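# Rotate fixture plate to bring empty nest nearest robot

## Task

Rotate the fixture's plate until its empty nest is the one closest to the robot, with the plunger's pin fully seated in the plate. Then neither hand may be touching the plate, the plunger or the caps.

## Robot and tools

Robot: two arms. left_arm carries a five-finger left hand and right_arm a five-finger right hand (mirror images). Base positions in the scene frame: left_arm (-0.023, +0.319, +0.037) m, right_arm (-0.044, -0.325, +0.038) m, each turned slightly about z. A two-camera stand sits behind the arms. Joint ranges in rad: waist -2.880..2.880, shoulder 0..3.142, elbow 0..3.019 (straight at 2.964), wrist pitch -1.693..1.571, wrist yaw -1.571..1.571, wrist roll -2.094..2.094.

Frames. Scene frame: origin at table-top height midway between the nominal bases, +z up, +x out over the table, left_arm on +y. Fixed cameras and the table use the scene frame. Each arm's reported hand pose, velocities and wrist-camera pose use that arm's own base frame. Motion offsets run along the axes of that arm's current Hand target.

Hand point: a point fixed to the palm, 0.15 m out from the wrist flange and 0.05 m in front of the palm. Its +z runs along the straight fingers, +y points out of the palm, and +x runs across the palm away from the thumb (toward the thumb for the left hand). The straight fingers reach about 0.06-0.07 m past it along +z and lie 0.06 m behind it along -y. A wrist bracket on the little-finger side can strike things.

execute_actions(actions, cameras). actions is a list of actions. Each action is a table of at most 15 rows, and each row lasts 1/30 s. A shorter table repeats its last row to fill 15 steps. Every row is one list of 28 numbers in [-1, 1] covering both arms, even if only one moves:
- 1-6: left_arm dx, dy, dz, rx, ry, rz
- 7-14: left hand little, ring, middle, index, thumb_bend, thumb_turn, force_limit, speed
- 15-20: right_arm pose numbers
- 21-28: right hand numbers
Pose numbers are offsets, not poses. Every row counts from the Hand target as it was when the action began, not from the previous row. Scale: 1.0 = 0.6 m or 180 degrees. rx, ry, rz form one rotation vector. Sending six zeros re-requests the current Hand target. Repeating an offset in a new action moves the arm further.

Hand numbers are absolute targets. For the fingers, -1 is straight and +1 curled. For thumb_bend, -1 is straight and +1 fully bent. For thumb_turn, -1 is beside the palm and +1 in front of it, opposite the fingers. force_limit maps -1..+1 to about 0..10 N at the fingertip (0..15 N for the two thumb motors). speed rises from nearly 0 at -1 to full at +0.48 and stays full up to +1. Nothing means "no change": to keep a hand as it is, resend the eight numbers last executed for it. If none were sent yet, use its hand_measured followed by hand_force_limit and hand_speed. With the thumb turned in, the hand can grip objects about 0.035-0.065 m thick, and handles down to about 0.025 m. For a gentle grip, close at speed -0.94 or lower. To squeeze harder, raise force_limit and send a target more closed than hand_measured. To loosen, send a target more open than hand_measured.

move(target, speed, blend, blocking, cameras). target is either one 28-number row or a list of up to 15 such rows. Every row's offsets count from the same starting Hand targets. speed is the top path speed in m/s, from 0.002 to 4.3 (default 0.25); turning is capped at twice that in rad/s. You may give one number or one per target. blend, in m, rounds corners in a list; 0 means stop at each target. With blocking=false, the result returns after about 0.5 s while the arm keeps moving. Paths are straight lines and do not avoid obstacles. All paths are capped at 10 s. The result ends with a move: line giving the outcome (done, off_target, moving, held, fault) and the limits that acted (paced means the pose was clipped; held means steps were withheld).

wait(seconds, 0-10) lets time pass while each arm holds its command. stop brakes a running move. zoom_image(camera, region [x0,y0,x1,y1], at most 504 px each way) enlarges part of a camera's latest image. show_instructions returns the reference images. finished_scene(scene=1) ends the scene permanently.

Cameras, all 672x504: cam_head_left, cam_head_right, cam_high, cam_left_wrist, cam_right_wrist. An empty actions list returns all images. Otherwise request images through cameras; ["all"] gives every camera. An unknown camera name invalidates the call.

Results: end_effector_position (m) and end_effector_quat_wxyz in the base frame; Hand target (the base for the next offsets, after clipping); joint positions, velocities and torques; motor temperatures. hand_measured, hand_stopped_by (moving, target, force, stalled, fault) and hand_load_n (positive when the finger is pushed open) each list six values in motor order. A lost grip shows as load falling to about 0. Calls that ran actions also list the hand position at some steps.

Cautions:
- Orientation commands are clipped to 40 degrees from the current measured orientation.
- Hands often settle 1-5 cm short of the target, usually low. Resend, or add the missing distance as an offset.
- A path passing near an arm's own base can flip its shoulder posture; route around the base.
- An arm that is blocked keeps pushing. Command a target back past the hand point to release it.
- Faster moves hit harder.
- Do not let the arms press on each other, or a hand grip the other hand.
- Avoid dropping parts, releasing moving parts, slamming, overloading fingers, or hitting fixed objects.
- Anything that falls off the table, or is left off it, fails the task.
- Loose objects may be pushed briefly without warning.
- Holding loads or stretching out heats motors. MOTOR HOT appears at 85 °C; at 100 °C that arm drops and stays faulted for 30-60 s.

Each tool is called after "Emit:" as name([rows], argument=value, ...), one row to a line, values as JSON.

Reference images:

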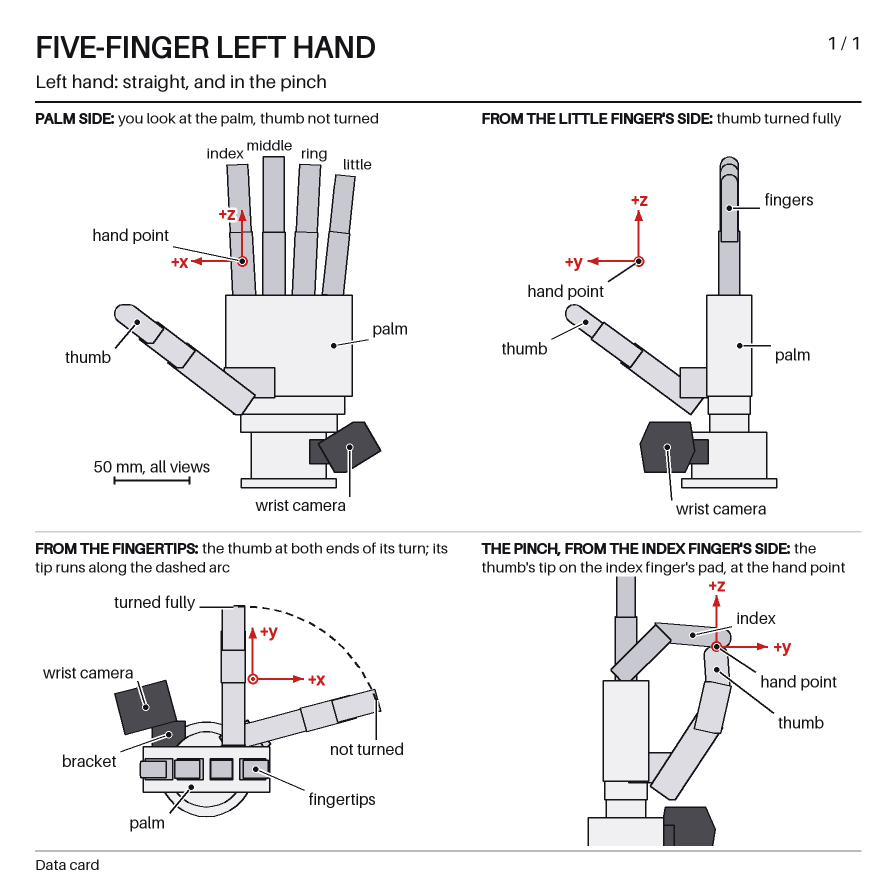

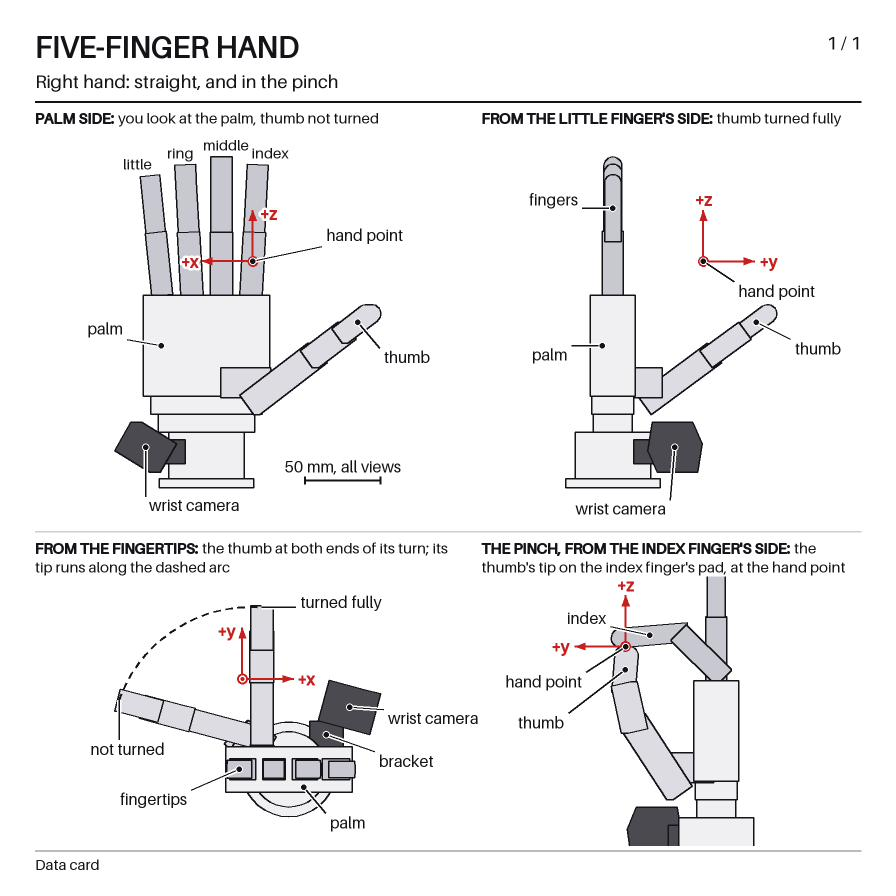

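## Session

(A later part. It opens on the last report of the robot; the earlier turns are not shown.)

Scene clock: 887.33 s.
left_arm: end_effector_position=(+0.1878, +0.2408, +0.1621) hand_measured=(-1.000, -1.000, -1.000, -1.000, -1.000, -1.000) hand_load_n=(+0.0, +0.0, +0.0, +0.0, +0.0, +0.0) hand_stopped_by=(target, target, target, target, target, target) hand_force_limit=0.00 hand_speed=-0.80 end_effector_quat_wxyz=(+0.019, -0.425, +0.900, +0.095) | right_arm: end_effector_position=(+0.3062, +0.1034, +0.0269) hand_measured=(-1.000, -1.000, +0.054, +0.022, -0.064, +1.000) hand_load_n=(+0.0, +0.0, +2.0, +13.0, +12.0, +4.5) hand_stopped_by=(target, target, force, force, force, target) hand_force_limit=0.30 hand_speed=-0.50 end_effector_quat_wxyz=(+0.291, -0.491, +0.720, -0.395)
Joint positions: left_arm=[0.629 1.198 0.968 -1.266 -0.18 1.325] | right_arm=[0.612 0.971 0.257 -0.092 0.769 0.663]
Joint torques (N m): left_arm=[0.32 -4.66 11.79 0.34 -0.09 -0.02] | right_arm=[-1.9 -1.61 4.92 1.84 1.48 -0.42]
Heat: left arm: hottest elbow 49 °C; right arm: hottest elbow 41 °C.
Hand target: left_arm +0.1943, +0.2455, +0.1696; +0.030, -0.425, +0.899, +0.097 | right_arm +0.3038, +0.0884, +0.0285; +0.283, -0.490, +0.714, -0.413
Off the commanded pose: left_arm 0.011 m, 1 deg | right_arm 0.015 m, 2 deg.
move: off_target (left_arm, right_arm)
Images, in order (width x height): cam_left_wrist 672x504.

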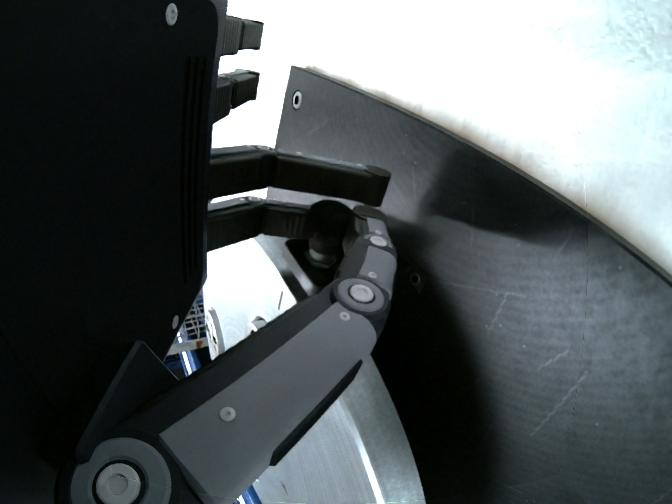

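Emit:
move([
  [0,0,0,0,0,0,-1,-1,-1,-1,-1,-1,0,-0.8, 0.05,0,0,0,0,0,-1,-1,0.4,0.4,0.6,1,0.3,-0.5],
], speed=0.03, cameras=["cam_left_wrist"])

Emit:
zoom_image(camera="cam_left_wrist", region=[260, 150, 460, 310])

Scene clock: 896.00 s.
left_arm: end_effector_position=(+0.1878, +0.2408, +0.1621) hand_measured=(-1.000, -1.000, -1.000, -1.000, -1.000, -1.000) hand_load_n=(+0.0, +0.0, +0.0, +0.0, +0.0, +0.0) hand_stopped_by=(target, target, target, target, target, target) hand_force_limit=0.00 hand_speed=-0.80 end_effector_quat_wxyz=(+0.019, -0.425, +0.900, +0.095) | right_arm: end_effector_position=(+0.2999, +0.0668, +0.0346) hand_measured=(-1.000, -1.000, +0.054, +0.022, -0.062, +1.000) hand_load_n=(+0.0, +0.0, +0.0, +0.0, +0.0, +0.0) hand_stopped_by=(target, target, force, force, force, target) hand_force_limit=0.30 hand_speed=-0.50 end_effector_quat_wxyz=(+0.293, -0.484, +0.714, -0.411)
Joint positions: left_arm=[0.629 1.198 0.968 -1.266 -0.18 1.325] | right_arm=[0.501 0.821 0.194 -0.081 0.719 0.538]
Joint torques (N m): left_arm=[0.26 -4.66 11.78 0.34 -0.09 -0.02] | right_arm=[-2.14 0.21 5.63 1.1 0.36 -0.13]
Heat: left arm: hottest elbow 49 °C; right arm: hottest elbow 40 °C.
Hand target: left_arm +0.1943, +0.2455, +0.1696; +0.030, -0.425, +0.899, +0.097 | right_arm +0.2929, +0.0604, +0.0284; +0.283, -0.490, +0.714, -0.413
Off the commanded pose: left_arm 0.011 m, 1 deg | right_arm 0.011 m, 1 deg.
move: off_target (left_arm, right_arm)
Images, in order (width x height): cam_left_wrist 672x504.

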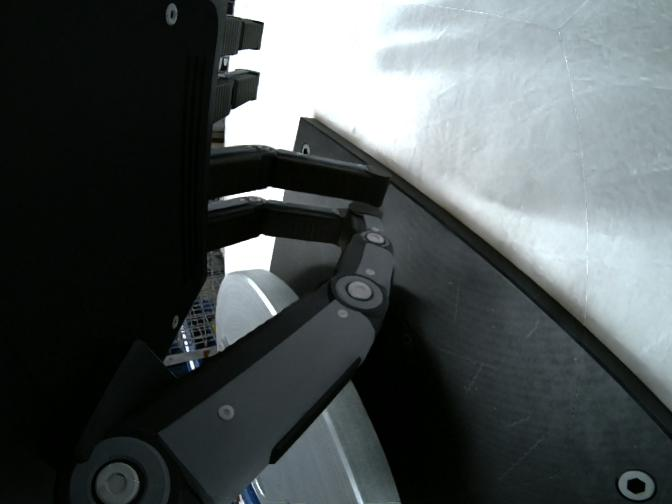

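Scaled by 2.520 from the camera's 672x504 image, which has a finer 960x720 frame.

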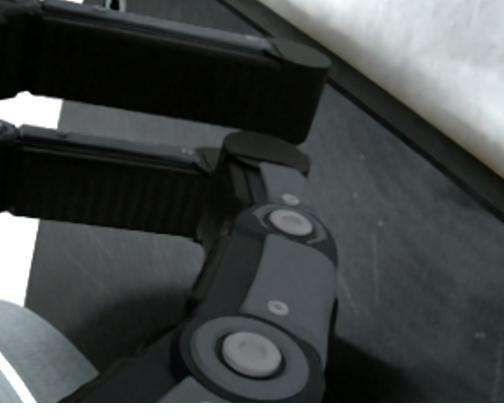

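Emit:
move([
  [0,0,0,0,0,0,-1,-1,-1,-1,-1,-1,0,-0.8, 0,0,0,0,0,0,-1,-1,-1,-1,-1,1,0,0],
  [0,0,0,0,0,0,-1,-1,-1,-1,-1,-1,0,-0.8, 0,-0.101,-0.058,0,0,0,-1,-1,-1,-1,-1,1,0,0],
  [0,0,0,0,0,0,-1,-1,-1,-1,-1,-1,0,-0.8, 0.002,-0.169,-0.146,-0.2595,-0.2602,-0.4499,-1,-1,-1,-1,-1,-1,0,0],
], speed=0.2, cameras=["cam_head_right","cam_high","cam_left_wrist"])

Emit:
zoom_image(camera="cam_left_wrist", region=[160, 0, 380, 200])

Scene clock: 1001.17 s.
left_arm: end_effector_position=(+0.1878, +0.2408, +0.1621) hand_measured=(-1.000, -1.000, -1.000, -1.000, -1.000, -1.000) hand_load_n=(+0.5, +0.0, +0.0, +0.0, +0.0, +0.0) hand_stopped_by=(target, target, target, target, target, target) hand_force_limit=0.00 hand_speed=-0.80 end_effector_quat_wxyz=(+0.019, -0.425, +0.900, +0.095) | right_arm: end_effector_position=(+0.2544, +0.0620, +0.1488) hand_measured=(-1.000, -1.000, -1.000, -1.000, -1.000, -1.000) hand_load_n=(-0.5, +0.0, +0.0, -0.5, +0.0, +0.0) hand_stopped_by=(target, target, target, target, target, target) hand_force_limit=0.00 hand_speed=0.00 end_effector_quat_wxyz=(+0.005, +0.982, -0.191, -0.008)
Joint positions: left_arm=[0.629 1.198 0.968 -1.266 -0.18 1.325] | right_arm=[0.336 1.228 0.978 -1.34 0 -0.85]
Joint torques (N m): left_arm=[0.32 -4.66 11.78 0.34 -0.09 -0.03] | right_arm=[-0.97 -3.43 10.62 -0.09 0.09 -0.13]
Heat: left arm: hottest elbow 50 °C; right arm: hottest elbow 44 °C.
Hand target: left_arm +0.1943, +0.2455, +0.1696; +0.030, -0.425, +0.899, +0.097 | right_arm +0.2690, +0.0685, +0.1600; +0.000, +0.983, -0.182, +0.000
Off the commanded pose: left_arm 0.011 m, 1 deg | right_arm 0.020 m, 1 deg.
move: off_target (left_arm, right_arm); target 3's new numbers were sent with right_arm's hand 0.020 m and 2 deg from that target
Images, in order (width x height): cam_head_right 672x504, cam_high 672x504, cam_left_wrist 672x504.

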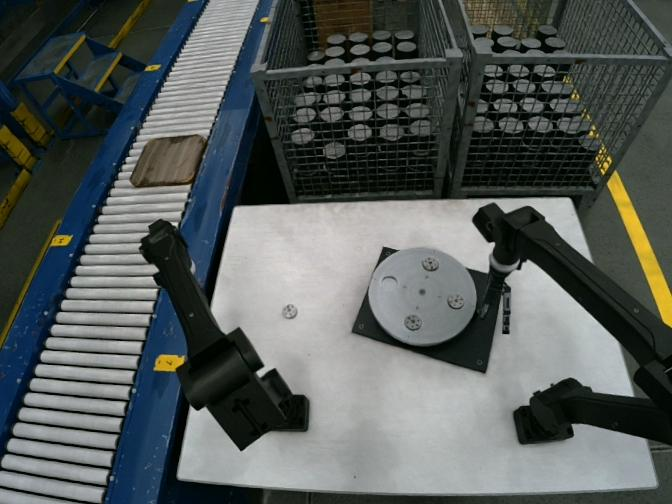

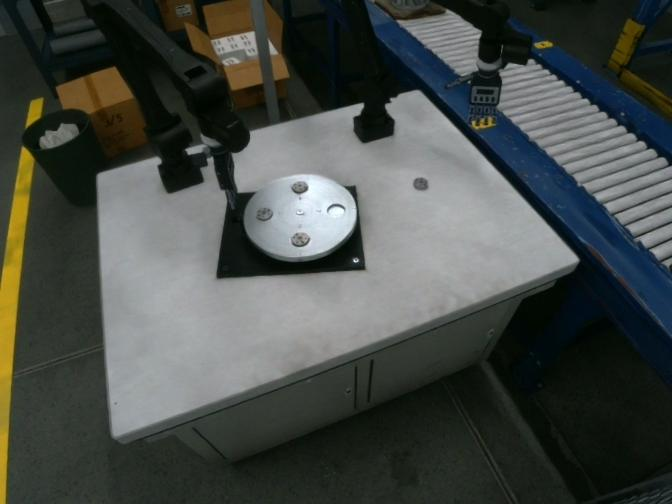

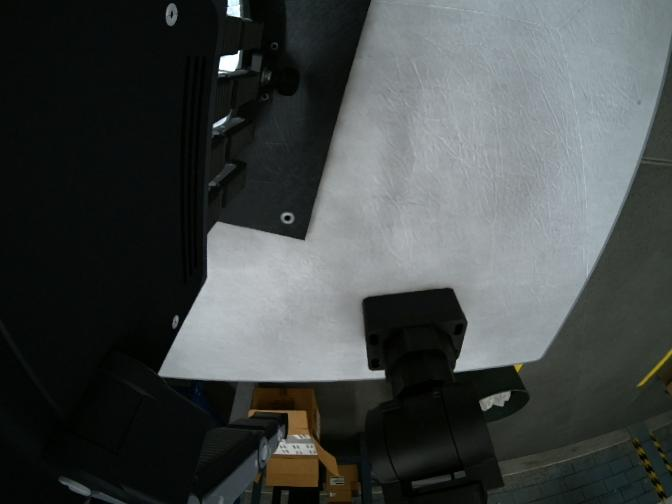

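Scaled by 2.291 from the camera's 672x504 image, which has a finer 960x720 frame.

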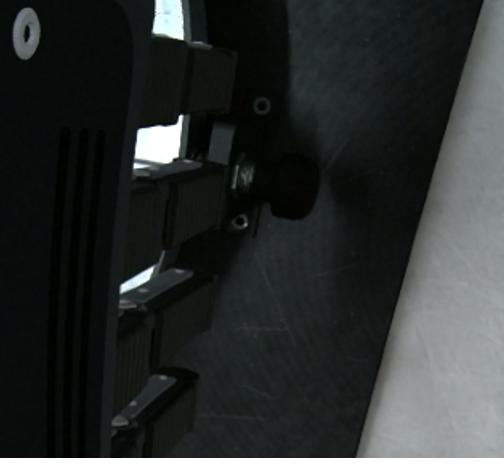

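Emit:
zoom_image(camera="cam_left_wrist", region=[250, 50, 310, 110])

Scaled by 8.400 from the camera's 672x504 image, which has a finer 960x720 frame.

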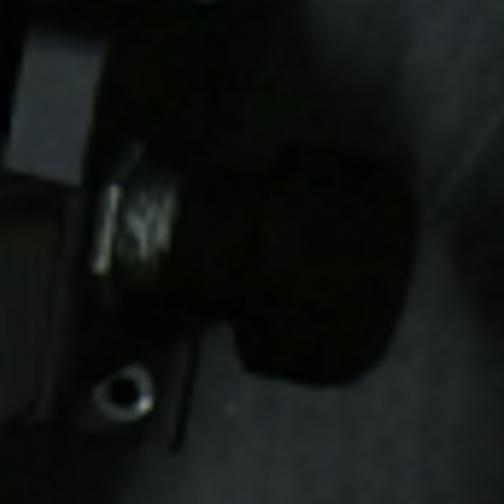

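Emit:
move([
  [0,0,0,0,0,0,-1,-1,-1,-1,-1,-1,0,-0.8, 0.047,-0.015,0.025,0,0,0,-1,-1,-1,-1,-1,-1,0,0],
], speed=0.1, cameras=["cam_left_wrist"])

Emit:
zoom_image(camera="cam_left_wrist", region=[200, 60, 320, 170])

Scene clock: 1068.93 s.
left_arm: end_effector_position=(+0.1878, +0.2408, +0.1621) hand_measured=(-1.000, -1.000, -1.000, -1.000, -1.000, -1.000) hand_load_n=(+0.0, +0.0, +0.0, +0.0, +0.0, +0.0) hand_stopped_by=(target, target, target, target, target, target) hand_force_limit=0.00 hand_speed=-0.80 end_effector_quat_wxyz=(+0.019, -0.425, +0.900, +0.095) | right_arm: end_effector_position=(+0.2763, +0.0631, +0.1371) hand_measured=(-1.000, -1.000, -1.000, -1.000, -1.000, -1.000) hand_load_n=(+0.0, +0.0, +0.0, +0.0, +0.0, +0.0) hand_stopped_by=(target, target, target, target, target, target) hand_force_limit=0.00 hand_speed=0.00 end_effector_quat_wxyz=(+0.010, +0.983, -0.184, -0.018)
Joint positions: left_arm=[0.629 1.198 0.968 -1.266 -0.18 1.325] | right_arm=[0.32 1.31 1.014 -1.316 0 -0.879]
Joint torques (N m): left_arm=[0.26 -4.66 11.78 0.34 -0.09 -0.02] | right_arm=[-1.96 -4.37 10.3 0.7 0.12 -0.17]
Motor temperatures (°C): left_arm=[27 34 50 29 31 27] | right_arm=[32 31 56 31 29 31]
Heat: left arm: hottest elbow 50 °C; right arm: hottest elbow 56 °C.
Hand target: left_arm +0.1943, +0.2455, +0.1696; +0.030, -0.425, +0.899, +0.097 | right_arm +0.2985, +0.0668, +0.1451; +0.000, +0.983, -0.182, +0.000
Off the commanded pose: left_arm 0.011 m, 1 deg | right_arm 0.024 m, 2 deg.
move: off_target (left_arm, right_arm)
Images, in order (width x height): cam_left_wrist 672x504.

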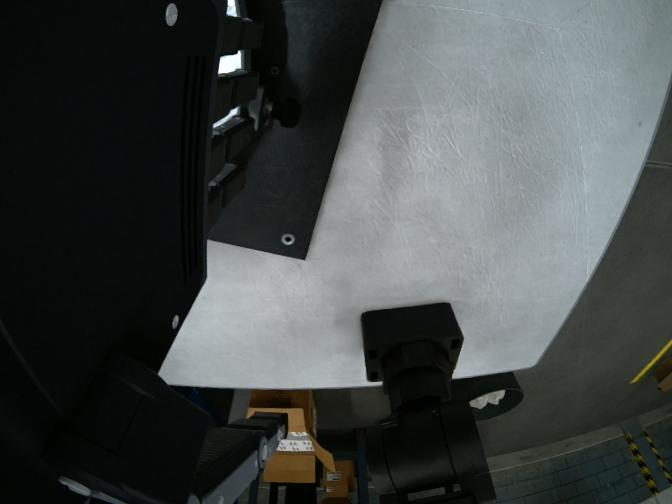

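Scaled by 4.200 from the camera's 672x504 image, which has a finer 960x720 frame.

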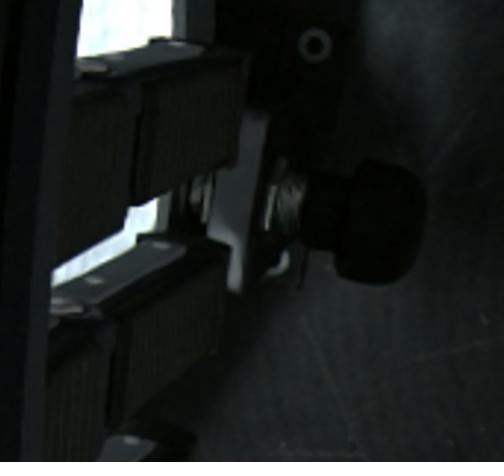

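Emit:
move([
  [0,0,0,0,0,0,-1,-1,-1,-1,-1,-1,0,-0.8, 0.014,-0.0025,0.031,0,0,0,-1,-1,-1,-1,-1,-1,0,0],
], speed=0.06, cameras=["cam_left_wrist"])

Emit:
zoom_image(camera="cam_left_wrist", region=[200, 70, 320, 180])

Scene clock: 1086.07 s.
left_arm: end_effector_position=(+0.1878, +0.2408, +0.1621) hand_measured=(-1.000, -1.000, -1.000, -1.000, -1.000, -1.000) hand_load_n=(+0.0, +0.0, +0.0, +0.0, +0.0, +0.0) hand_stopped_by=(target, target, target, target, target, target) hand_force_limit=0.00 hand_speed=-0.80 end_effector_quat_wxyz=(+0.019, -0.425, +0.900, +0.095) | right_arm: end_effector_position=(+0.2908, +0.0638, +0.1240) hand_measured=(-1.000, -1.000, -1.000, -1.000, -1.000, -1.000) hand_load_n=(+0.0, +0.0, +0.0, +0.0, -0.5, +0.0) hand_stopped_by=(target, target, target, target, target, target) hand_force_limit=0.00 hand_speed=0.00 end_effector_quat_wxyz=(+0.005, +0.983, -0.184, -0.010)
Joint positions: left_arm=[0.629 1.198 0.968 -1.266 -0.18 1.325] | right_arm=[0.31 1.345 1.014 -1.263 0 -0.891]
Joint torques (N m): left_arm=[0.32 -4.6 11.78 0.35 -0.09 -0.02] | right_arm=[-2.14 -4.01 9.01 0.84 0.1 -0.18]
Motor temperatures (°C): left_arm=[27 34 50 29 31 27] | right_arm=[32 31 55 31 29 31]
Heat: left arm: hottest elbow 50 °C; right arm: hottest elbow 55 °C.
Hand target: left_arm +0.1943, +0.2455, +0.1696; +0.030, -0.425, +0.899, +0.097 | right_arm +0.3069, +0.0652, +0.1265; +0.000, +0.983, -0.182, +0.000
Off the commanded pose: left_arm 0.011 m, 1 deg | right_arm 0.016 m, 1 deg.
move: off_target (left_arm, right_arm)
Images, in order (width x height): cam_left_wrist 672x504.

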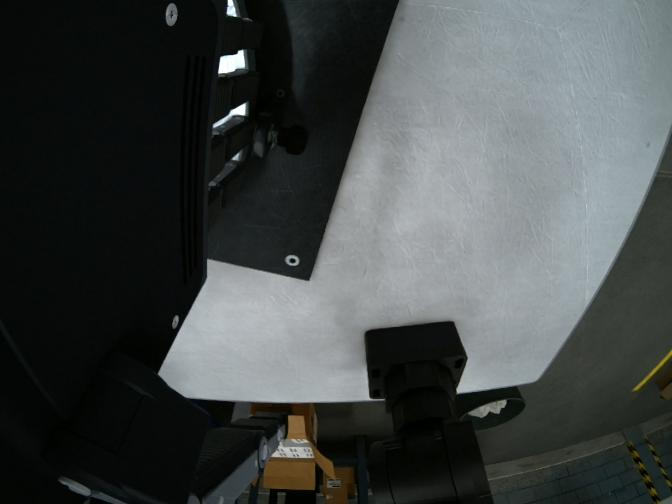

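Scaled by 4.200 from the camera's 672x504 image, which has a finer 960x720 frame.

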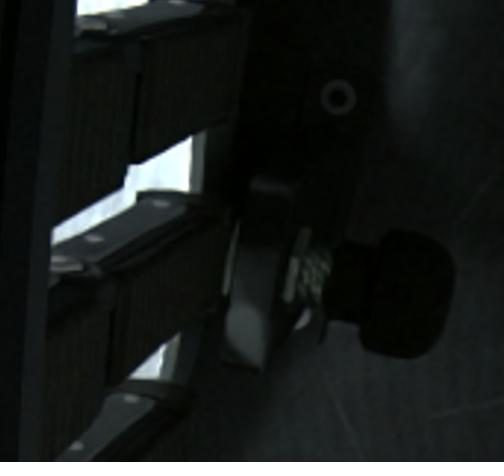

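Emit:
move([
  [0,0,0,0,0,0,-1,-1,-1,-1,-1,-1,0,-0.8, -0.02,0.014,0.003,0,0,0,-1,-1,-1,-1,-1,-1,0,0],
], speed=0.06, cameras=["cam_left_wrist"])

Emit:
zoom_image(camera="cam_left_wrist", region=[200, 70, 320, 180])

Scene clock: 1098.73 s.
left_arm: end_effector_position=(+0.1878, +0.2408, +0.1621) hand_measured=(-1.000, -1.000, -1.000, -1.000, -1.000, -1.000) hand_load_n=(+0.0, +0.0, +0.0, +0.0, +0.0, +0.0) hand_stopped_by=(target, target, target, target, target, target) hand_force_limit=0.00 hand_speed=-0.80 end_effector_quat_wxyz=(+0.019, -0.425, +0.900, +0.095) | right_arm: end_effector_position=(+0.2917, +0.0641, +0.1237) hand_measured=(-1.000, -1.000, -1.000, -1.000, -1.000, -1.000) hand_load_n=(+0.0, +0.0, +0.5, +0.0, +0.0, +0.0) hand_stopped_by=(target, target, target, target, target, target) hand_force_limit=0.00 hand_speed=0.00 end_effector_quat_wxyz=(+0.005, +0.983, -0.184, -0.009)
Joint positions: left_arm=[0.629 1.198 0.968 -1.266 -0.18 1.325] | right_arm=[0.31 1.345 1.014 -1.26 0 -0.891]
Joint torques (N m): left_arm=[0.26 -4.66 11.78 0.34 -0.09 -0.02] | right_arm=[-1.79 -7.12 6.15 0.75 0.07 -0.09]
Heat: left arm: hottest elbow 50 °C; right arm: hottest elbow 53 °C.
Hand target: left_arm +0.1943, +0.2455, +0.1696; +0.030, -0.425, +0.899, +0.097 | right_arm +0.2927, +0.0616, +0.1247; +0.000, +0.983, -0.182, +0.000
Off the commanded pose: left_arm 0.011 m, 1 deg | right_arm 0.003 m, 1 deg.
move: off_target (left_arm)
Images, in order (width x height): cam_left_wrist 672x504.

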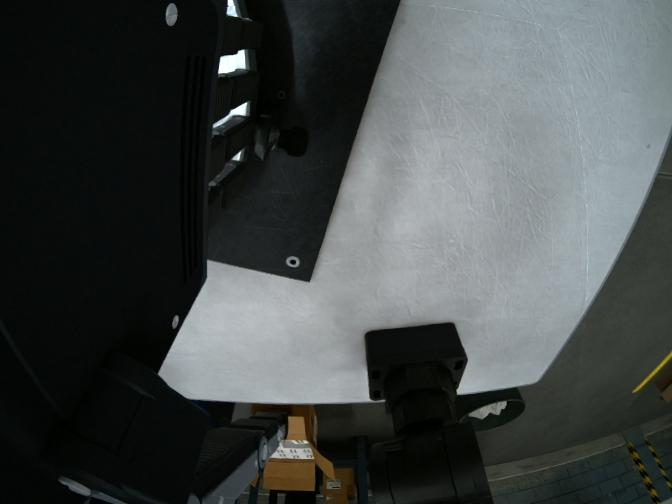

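Scaled by 4.200 from the camera's 672x504 image, which has a finer 960x720 frame.

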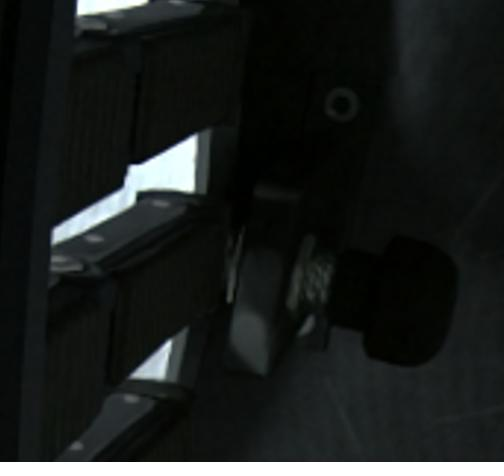

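Emit:
move([
  [0,0,0,0,0,0,-1,-1,-1,-1,-1,-1,0,-0.8,-0.02,0.02,-0.03,0,0,0,-1,-1,-1,-1,-1,-1,0,0],
  [0,0,0,0,0,0,-1,-1,-1,-1,-1,-1,0,-0.8,-0.02,0.02,0.0,0,0,0,-1,-1,-1,-1,-1,-1,0,0],
], speed=0.08, cameras=["cam_left_wrist","cam_high"])

Scene clock: 1128.87 s.
left_arm: end_effector_position=(+0.1878, +0.2408, +0.1621) hand_measured=(-1.000, -1.000, -1.000, -1.000, -1.000, -1.000) hand_load_n=(+0.0, +0.0, +0.0, +0.0, -0.5, +0.0) hand_stopped_by=(target, target, target, target, target, target) hand_force_limit=0.00 hand_speed=-0.80 end_effector_quat_wxyz=(+0.019, -0.425, +0.900, +0.095) | right_arm: end_effector_position=(+0.2781, +0.0586, +0.1308) hand_measured=(-1.000, -1.000, -1.000, -1.000, -1.000, -1.000) hand_load_n=(+0.0, +0.0, +0.0, +0.0, +0.0, +0.0) hand_stopped_by=(target, target, target, target, target, target) hand_force_limit=0.00 hand_speed=0.00 end_effector_quat_wxyz=(-0.001, +0.983, -0.184, +0.002)
Joint positions: left_arm=[0.629 1.198 0.968 -1.266 -0.18 1.325] | right_arm=[0.307 1.281 0.979 -1.264 0 -0.895]
Joint torques (N m): left_arm=[0.26 -4.66 11.79 0.35 -0.09 -0.02] | right_arm=[-2.37 -4.72 5.83 1.03 0.16 -0.14]
Motor temperatures (°C): left_arm=[27 34 51 29 31 27] | right_arm=[32 32 48 31 28 31]
Heat: left arm: hottest elbow 51 °C; right arm: hottest elbow 48 °C.
Hand target: left_arm +0.1943, +0.2455, +0.1696; +0.030, -0.425, +0.899, +0.097 | right_arm +0.2772, +0.0546, +0.1247; +0.000, +0.983, -0.182, +0.000
Off the commanded pose: left_arm 0.011 m, 1 deg | right_arm 0.007 m, 0 deg.
move: off_target (left_arm)
Images, in order (width x height): cam_high 672x504, cam_left_wrist 672x504.

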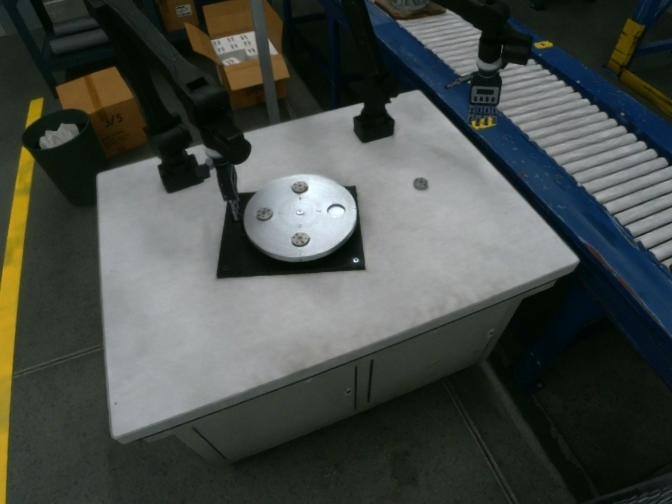

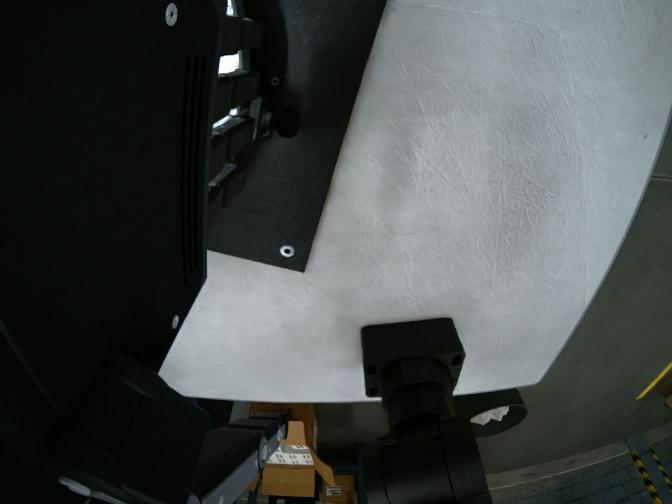

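Emit:
zoom_image(camera="cam_left_wrist", region=[190, 60, 350, 180])

Scaled by 3.150 from the camera's 672x504 image, which has a finer 960x720 frame.

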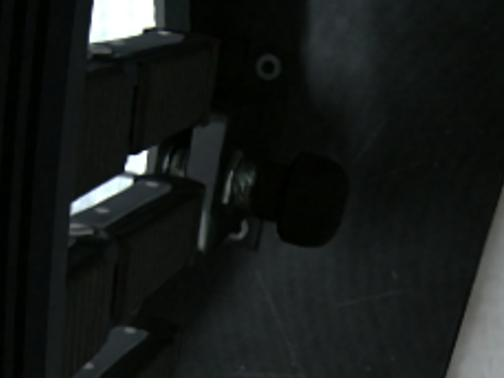

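Emit:
move([
  [0,0,0,0,0,0,-1,-1,-1,-1,-1,-1,0,-0.8,0.02,0.0,-0.03,0,0,0,-1,-1,-1,-1,-1,-1,0,0],
  [0,0,0,0,0,0,-1,-1,-1,-1,-1,-1,0,-0.8,0.02,0.0,0.01,0,0,0,-1,-1,-1,-1,-1,-1,0,0],
], speed=0.08, cameras=["cam_left_wrist"])

Emit:
zoom_image(camera="cam_left_wrist", region=[190, 60, 350, 180])

Scene clock: 1210.97 s.
left_arm: end_effector_position=(+0.1878, +0.2408, +0.1621) hand_measured=(-1.000, -1.000, -1.000, -1.000, -1.000, -1.000) hand_load_n=(+0.0, +0.0, +0.0, +0.0, -0.5, +0.5) hand_stopped_by=(target, target, target, target, target, target) hand_force_limit=0.00 hand_speed=-0.80 end_effector_quat_wxyz=(+0.019, -0.425, +0.900, +0.095) | right_arm: end_effector_position=(+0.2852, +0.0529, +0.1257) hand_measured=(-1.000, -1.000, -1.000, -1.000, -1.000, -1.000) hand_load_n=(+0.0, +0.0, +0.0, +0.0, +0.0, +0.0) hand_stopped_by=(target, target, target, target, target, target) hand_force_limit=0.00 hand_speed=0.00 end_effector_quat_wxyz=(-0.002, +0.983, -0.184, +0.004)
Joint positions: left_arm=[0.629 1.198 0.968 -1.266 -0.18 1.325] | right_arm=[0.285 1.295 0.979 -1.245 0 -0.916]
Joint torques (N m): left_arm=[0.32 -4.66 11.78 0.35 -0.09 -0.03] | right_arm=[-2.61 -3.49 6.52 0.88 0.14 -0.17]
Heat: left arm: hottest elbow 51 °C; right arm: hottest elbow 44 °C.
Hand target: left_arm +0.1943, +0.2455, +0.1696; +0.030, -0.425, +0.899, +0.097 | right_arm +0.2884, +0.0504, +0.1186; +0.000, +0.983, -0.182, +0.000
Off the commanded pose: left_arm 0.011 m, 1 deg | right_arm 0.008 m, 1 deg.
move: off_target (left_arm)
Images, in order (width x height): cam_left_wrist 672x504.

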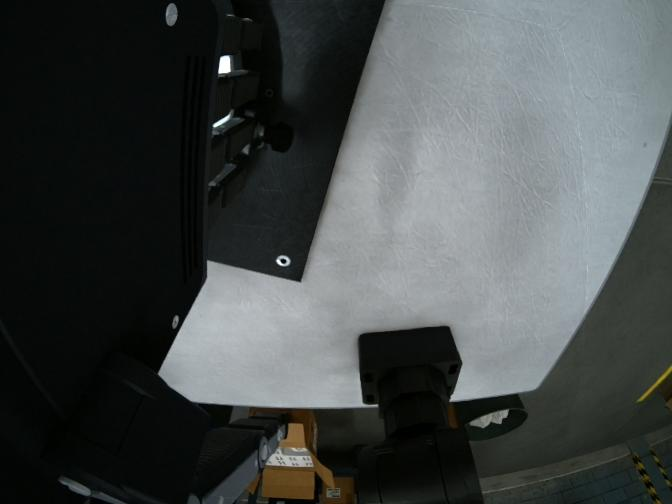

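Scaled by 3.150 from the camera's 672x504 image, which has a finer 960x720 frame.

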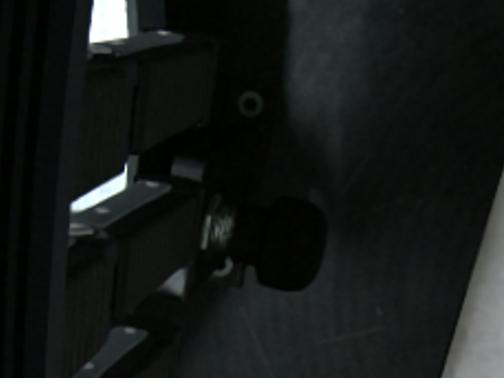

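Emit:
move([
  [0,0,0,0,0,0,-1,-1,-1,-1,-1,-1,0,-0.8,0.007,0.0,-0.02,0,0,0,-1,-1,-1,-1,-1,-1,0,0],
  [0,0,0,0,0,0,-1,-1,-1,-1,-1,-1,0,-0.8,0.005,0.0,0.016,0,0,0,-1,-1,-1,-1,-1,-1,0,0],
], speed=0.06, cameras=["cam_left_wrist"])

Emit:
zoom_image(camera="cam_left_wrist", region=[190, 60, 350, 180])

Scene clock: 1224.23 s.
left_arm: end_effector_position=(+0.1878, +0.2408, +0.1621) hand_measured=(-1.000, -1.000, -1.000, -1.000, -1.000, -1.000) hand_load_n=(+0.0, +0.0, +0.0, +0.0, +0.0, +0.0) hand_stopped_by=(target, target, target, target, target, target) hand_force_limit=0.00 hand_speed=-0.80 end_effector_quat_wxyz=(+0.019, -0.425, +0.900, +0.095) | right_arm: end_effector_position=(+0.2929, +0.0526, +0.1203) hand_measured=(-1.000, -1.000, -1.000, -1.000, -1.000, -1.000) hand_load_n=(+0.0, +0.0, +0.0, +0.0, +0.0, -0.5) hand_stopped_by=(target, target, target, target, target, target) hand_force_limit=0.00 hand_speed=0.00 end_effector_quat_wxyz=(-0.005, +0.983, -0.184, +0.010)
Joint positions: left_arm=[0.629 1.198 0.968 -1.266 -0.18 1.325] | right_arm=[0.278 1.31 0.979 -1.217 0 -0.922]
Joint torques (N m): left_arm=[0.32 -4.66 11.79 0.32 -0.09 -0.03] | right_arm=[-1.67 -4.25 5.6 0.81 0.09 -0.12]
Heat: left arm: hottest elbow 51 °C; right arm: hottest elbow 45 °C.
Hand target: left_arm +0.1943, +0.2455, +0.1696; +0.030, -0.425, +0.899, +0.097 | right_arm +0.2912, +0.0493, +0.1091; +0.000, +0.983, -0.182, +0.000
Off the commanded pose: left_arm 0.011 m, 1 deg | right_arm 0.012 m, 1 deg.
move: off_target (left_arm, right_arm)
Images, in order (width x height): cam_left_wrist 672x504.

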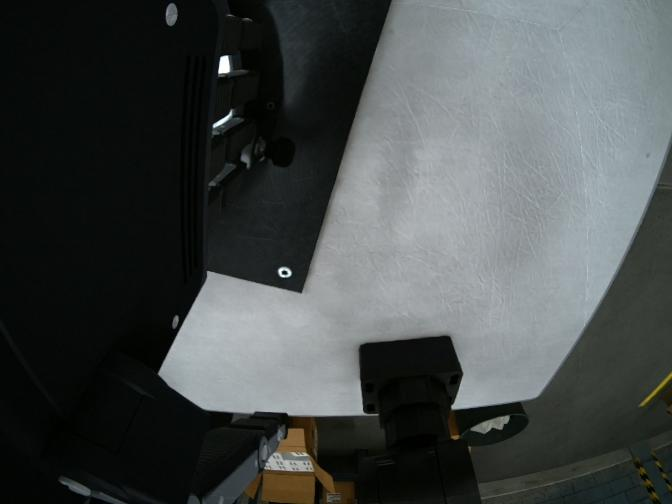

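Scaled by 3.150 from the camera's 672x504 image, which has a finer 960x720 frame.

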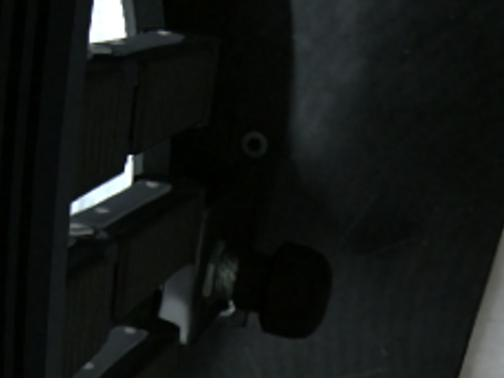

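Emit:
move([
  [0,0,0,0,0,0,-1,-1,-1,-1,-1,-1,0,-0.8,-0.010,0.002,-0.02,0,0,0,-1,-1,-1,-1,-1,-1,0,0],
  [0,0,0,0,0,0,-1,-1,-1,-1,-1,-1,0,-0.8,-0.009,0.002,0.006,0,0,0,-1,-1,-1,-1,-1,-1,0,0],
], speed=0.06, cameras=["cam_left_wrist"])

Emit:
zoom_image(camera="cam_left_wrist", region=[190, 60, 350, 180])

Scene clock: 1241.10 s.
left_arm: end_effector_position=(+0.1878, +0.2408, +0.1621) hand_measured=(-1.000, -1.000, -1.000, -1.000, -1.000, -1.000) hand_load_n=(+0.0, +0.0, +0.0, +0.0, +0.0, +0.0) hand_stopped_by=(target, target, target, target, target, target) hand_force_limit=0.00 hand_speed=-0.80 end_effector_quat_wxyz=(+0.019, -0.425, +0.900, +0.095) | right_arm: end_effector_position=(+0.2877, +0.0512, +0.1136) hand_measured=(-1.000, -1.000, -1.000, -1.000, -1.000, -1.000) hand_load_n=(+0.0, +0.0, +0.0, +0.0, +0.0, +0.0) hand_stopped_by=(target, target, target, target, target, target) hand_force_limit=0.00 hand_speed=0.00 end_effector_quat_wxyz=(-0.003, +0.983, -0.184, +0.005)
Joint positions: left_arm=[0.629 1.198 0.968 -1.266 -0.18 1.325] | right_arm=[0.278 1.31 0.959 -1.207 0 -0.922]
Joint torques (N m): left_arm=[0.32 -4.66 11.78 0.35 -0.09 -0.02] | right_arm=[-0.62 -4.84 5.5 0.9 0.07 -0.05]
Heat: left arm: hottest elbow 51 °C; right arm: hottest elbow 44 °C.
Hand target: left_arm +0.1943, +0.2455, +0.1696; +0.030, -0.425, +0.899, +0.097 | right_arm +0.2857, +0.0501, +0.1054; +0.000, +0.983, -0.182, +0.000
Off the commanded pose: left_arm 0.011 m, 1 deg | right_arm 0.008 m, 1 deg.
move: off_target (left_arm)
Images, in order (width x height): cam_left_wrist 672x504.

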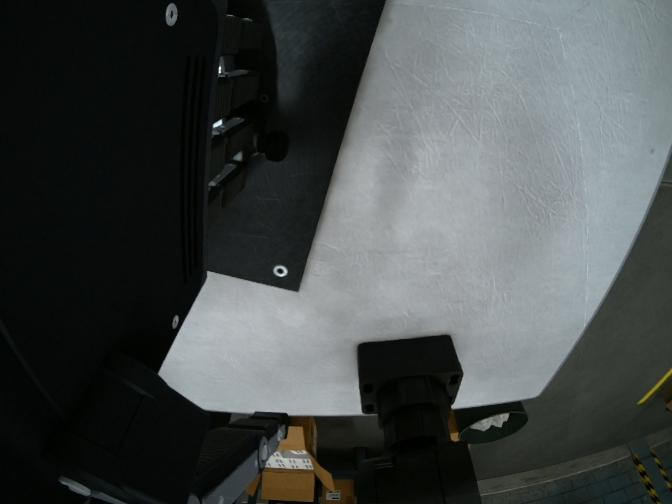

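Scaled by 3.150 from the camera's 672x504 image, which has a finer 960x720 frame.

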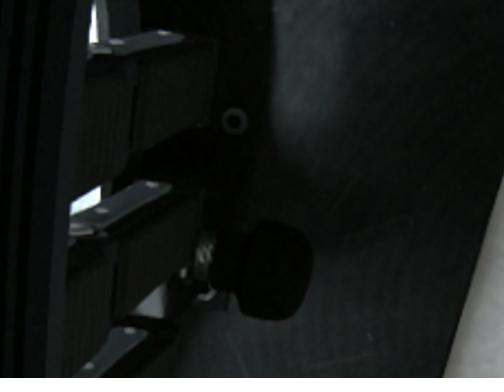

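Emit:
wait(seconds=0.1, cameras=["cam_head_left","cam_head_right","cam_left_wrist"])

Emit:
zoom_image(camera="cam_head_right", region=[360, 180, 520, 300])

Scene clock: 1327.53 s.
left_arm: end_effector_position=(+0.1878, +0.2408, +0.1621) hand_measured=(-1.000, -1.000, -1.000, -1.000, -1.000, -1.000) hand_load_n=(+0.0, +0.0, +0.0, +0.0, +0.0, +0.0) hand_stopped_by=(target, target, target, target, target, target) hand_force_limit=0.00 hand_speed=-0.80 end_effector_quat_wxyz=(+0.019, -0.425, +0.900, +0.095) | right_arm: end_effector_position=(+0.2877, +0.0512, +0.1136) hand_measured=(-1.000, -1.000, -1.000, -1.000, -1.000, -1.000) hand_load_n=(+0.0, +0.0, +0.5, +0.0, +0.0, +0.0) hand_stopped_by=(target, target, target, target, target, target) hand_force_limit=0.00 hand_speed=0.00 end_effector_quat_wxyz=(-0.003, +0.983, -0.184, +0.005)
Joint positions: left_arm=[0.629 1.198 0.968 -1.266 -0.18 1.325] | right_arm=[0.278 1.31 0.959 -1.207 0 -0.922]
Joint torques (N m): left_arm=[0.32 -4.66 11.79 0.34 -0.09 -0.02] | right_arm=[-1.9 -4.54 5.61 0.8 0.1 -0.07]
Motor temperatures (°C): left_arm=[27 34 52 29 31 27] | right_arm=[32 32 41 31 28 31]
Heat: left arm: hottest elbow 52 °C; right arm: hottest elbow 41 °C.
Hand target: left_arm +0.1943, +0.2455, +0.1696; +0.030, -0.425, +0.899, +0.097 | right_arm +0.2857, +0.0501, +0.1054; +0.000, +0.983, -0.182, +0.000
Off the commanded pose: left_arm 0.011 m, 1 deg | right_arm 0.008 m, 1 deg.
wait: 0.10 s; at rest from the start
Images, in order (width x height): cam_head_left 672x504, cam_head_right 672x504, cam_left_wrist 672x504.

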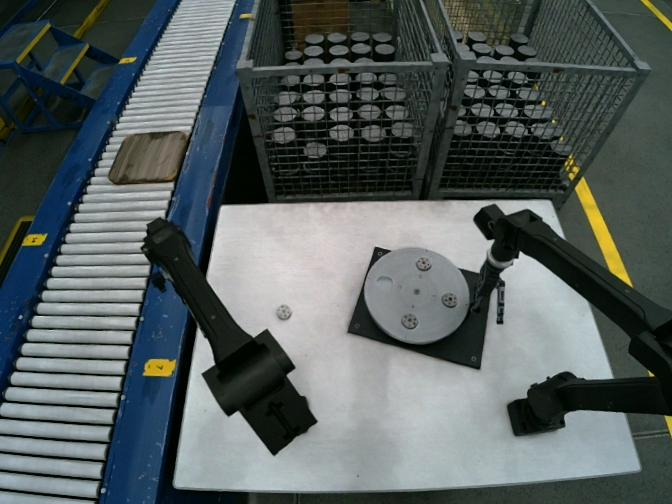

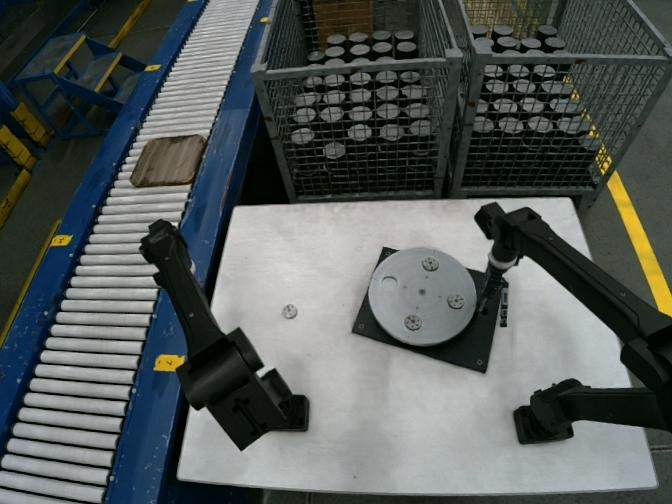

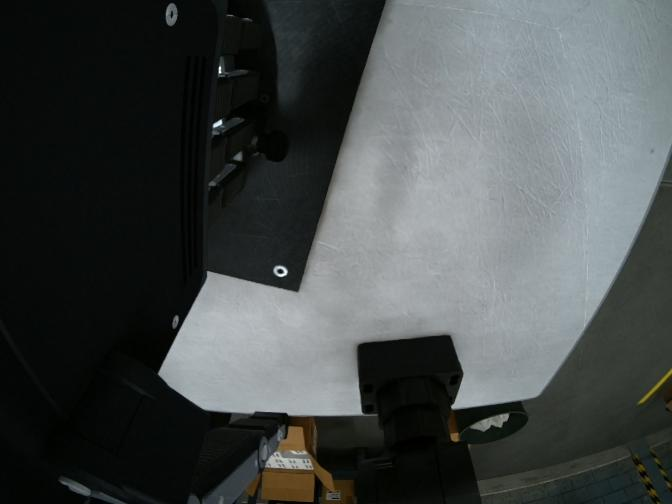

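Scaled by 3.150 from the camera's 672x504 image, which has a finer 960x720 frame.

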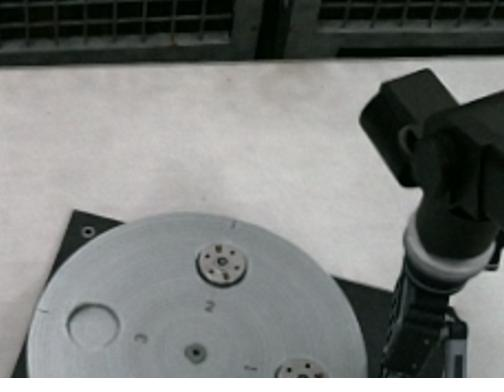

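Emit:
move([
  [0,0,0,0,0,0,-1,-1,-1,-1,-1,-1,0,-0.8,-0.003,0.012,-0.03,0,0,0,-1,-1,-1,-1,-1,-1,0,0],
  [0,0,0,0,0,0,-1,-1,-1,-1,-1,-1,0,-0.8,-0.001,0.011,-0.003,0,0,0,-1,-1,-1,-1,-1,-1,0,0],
], speed=0.06, cameras=["cam_left_wrist"])

Emit:
zoom_image(camera="cam_left_wrist", region=[200, 70, 300, 170])

Scene clock: 1337.53 s.
left_arm: end_effector_position=(+0.1878, +0.2408, +0.1621) hand_measured=(-1.000, -1.000, -1.000, -1.000, -1.000, -1.000) hand_load_n=(+0.0, +0.0, +0.0, +0.5, +0.0, +0.0) hand_stopped_by=(target, target, target, target, target, target) hand_force_limit=0.00 hand_speed=-0.80 end_effector_quat_wxyz=(+0.019, -0.425, +0.900, +0.095) | right_arm: end_effector_position=(+0.2839, +0.0481, +0.1141) hand_measured=(-1.000, -1.000, -1.000, -1.000, -1.000, -1.000) hand_load_n=(+0.0, +0.0, +0.0, +0.0, +0.0, +0.0) hand_stopped_by=(target, target, target, target, target, target) hand_force_limit=0.00 hand_speed=0.00 end_effector_quat_wxyz=(-0.002, +0.983, -0.184, +0.003)
Joint positions: left_arm=[0.629 1.198 0.968 -1.266 -0.18 1.325] | right_arm=[0.273 1.301 0.951 -1.214 0 -0.929]
Joint torques (N m): left_arm=[0.26 -4.66 11.79 0.34 -0.09 -0.03] | right_arm=[-1.67 -4.48 5.44 0.7 0.14 -0.11]
Heat: left arm: hottest elbow 52 °C; right arm: hottest elbow 41 °C.
Hand target: left_arm +0.1943, +0.2455, +0.1696; +0.030, -0.425, +0.899, +0.097 | right_arm +0.2828, +0.0442, +0.1073; +0.000, +0.983, -0.182, +0.000
Off the commanded pose: left_arm 0.011 m, 1 deg | right_arm 0.008 m, 0 deg.
move: off_target (left_arm)
Images, in order (width x height): cam_left_wrist 672x504.

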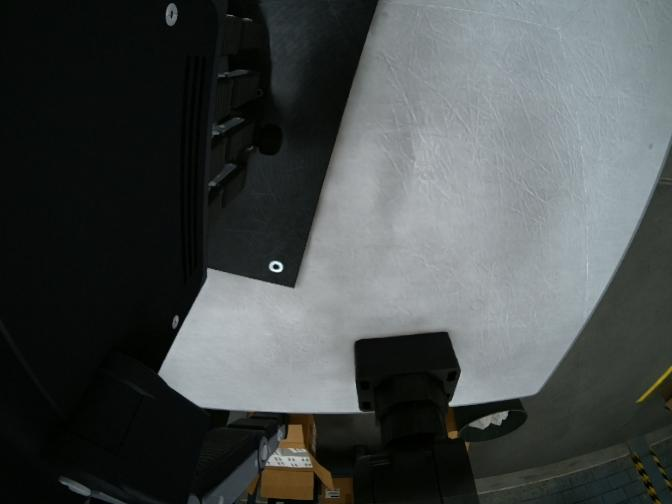

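Scaled by 5.040 from the camera's 672x504 image, which has a finer 960x720 frame.

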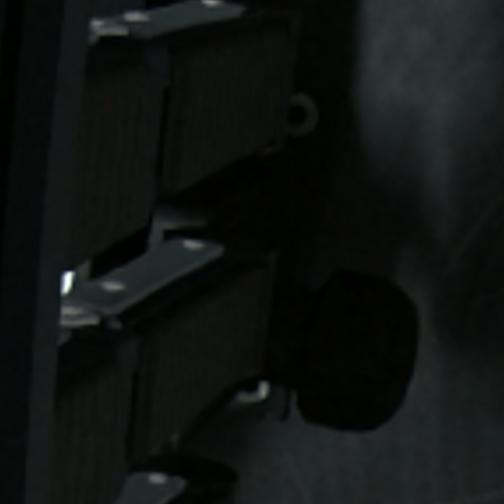

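Emit:
move([
  [0,0,0,0,0,0,-1,-1,-1,-1,-1,-1,0,-0.8,0.015,0.001,-0.03,0,0,0,-1,-1,-1,-1,-1,-1,0,0],
  [0,0,0,0,0,0,-1,-1,-1,-1,-1,-1,0,-0.8,0.012,0.001,0.0,0,0,0,-1,-1,-1,-1,-1,-1,0,0],
], speed=0.06, cameras=["cam_left_wrist"])

Emit:
zoom_image(camera="cam_left_wrist", region=[200, 70, 300, 170])

Scene clock: 1356.33 s.
left_arm: end_effector_position=(+0.1878, +0.2408, +0.1621) hand_measured=(-1.000, -1.000, -1.000, -1.000, -1.000, -1.000) hand_load_n=(+0.0, +0.0, +0.0, +0.0, +0.0, +0.0) hand_stopped_by=(target, target, target, target, target, target) hand_force_limit=0.00 hand_speed=-0.80 end_effector_quat_wxyz=(+0.019, -0.425, +0.900, +0.095) | right_arm: end_effector_position=(+0.2858, +0.0426, +0.1140) hand_measured=(-1.000, -1.000, -1.000, -1.000, -1.000, -1.000) hand_load_n=(+0.0, +0.0, +0.0, +0.0, +0.0, +0.0) hand_stopped_by=(target, target, target, target, target, target) hand_force_limit=0.00 hand_speed=0.00 end_effector_quat_wxyz=(-0.002, +0.983, -0.184, +0.004)
Joint positions: left_arm=[0.629 1.198 0.968 -1.266 -0.18 1.325] | right_arm=[0.256 1.301 0.951 -1.212 0 -0.944]
Joint torques (N m): left_arm=[0.32 -4.66 11.79 0.35 -0.09 -0.03] | right_arm=[-1.49 -4.31 6.8 0.64 0.05 -0.17]
Heat: left arm: hottest elbow 52 °C; right arm: hottest elbow 42 °C.
Hand target: left_arm +0.1943, +0.2455, +0.1696; +0.030, -0.425, +0.899, +0.097 | right_arm +0.2893, +0.0410, +0.1073; +0.000, +0.983, -0.182, +0.000
Off the commanded pose: left_arm 0.011 m, 1 deg | right_arm 0.008 m, 1 deg.
move: off_target (left_arm)
Images, in order (width x height): cam_left_wrist 672x504.

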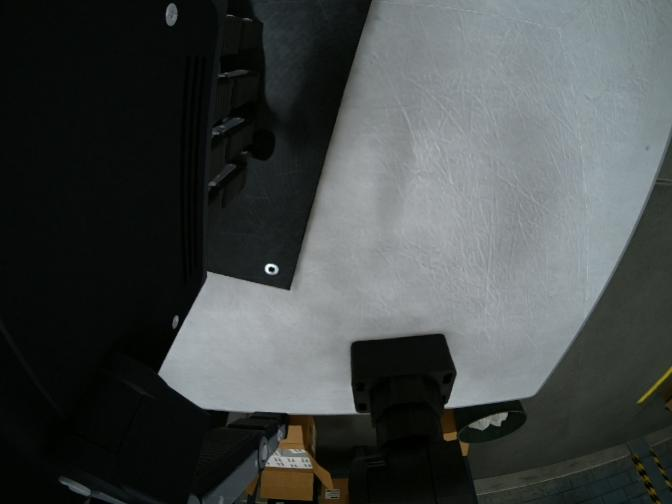

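Scaled by 5.040 from the camera's 672x504 image, which has a finer 960x720 frame.

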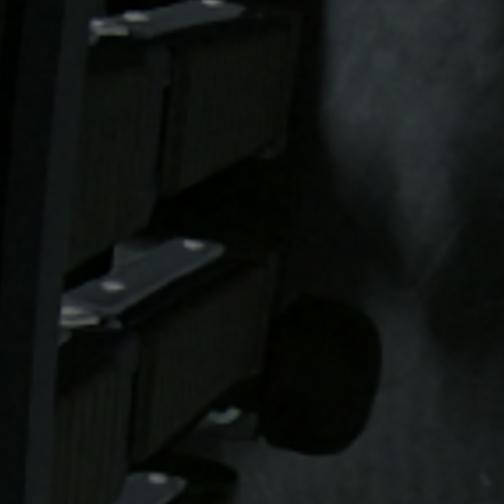

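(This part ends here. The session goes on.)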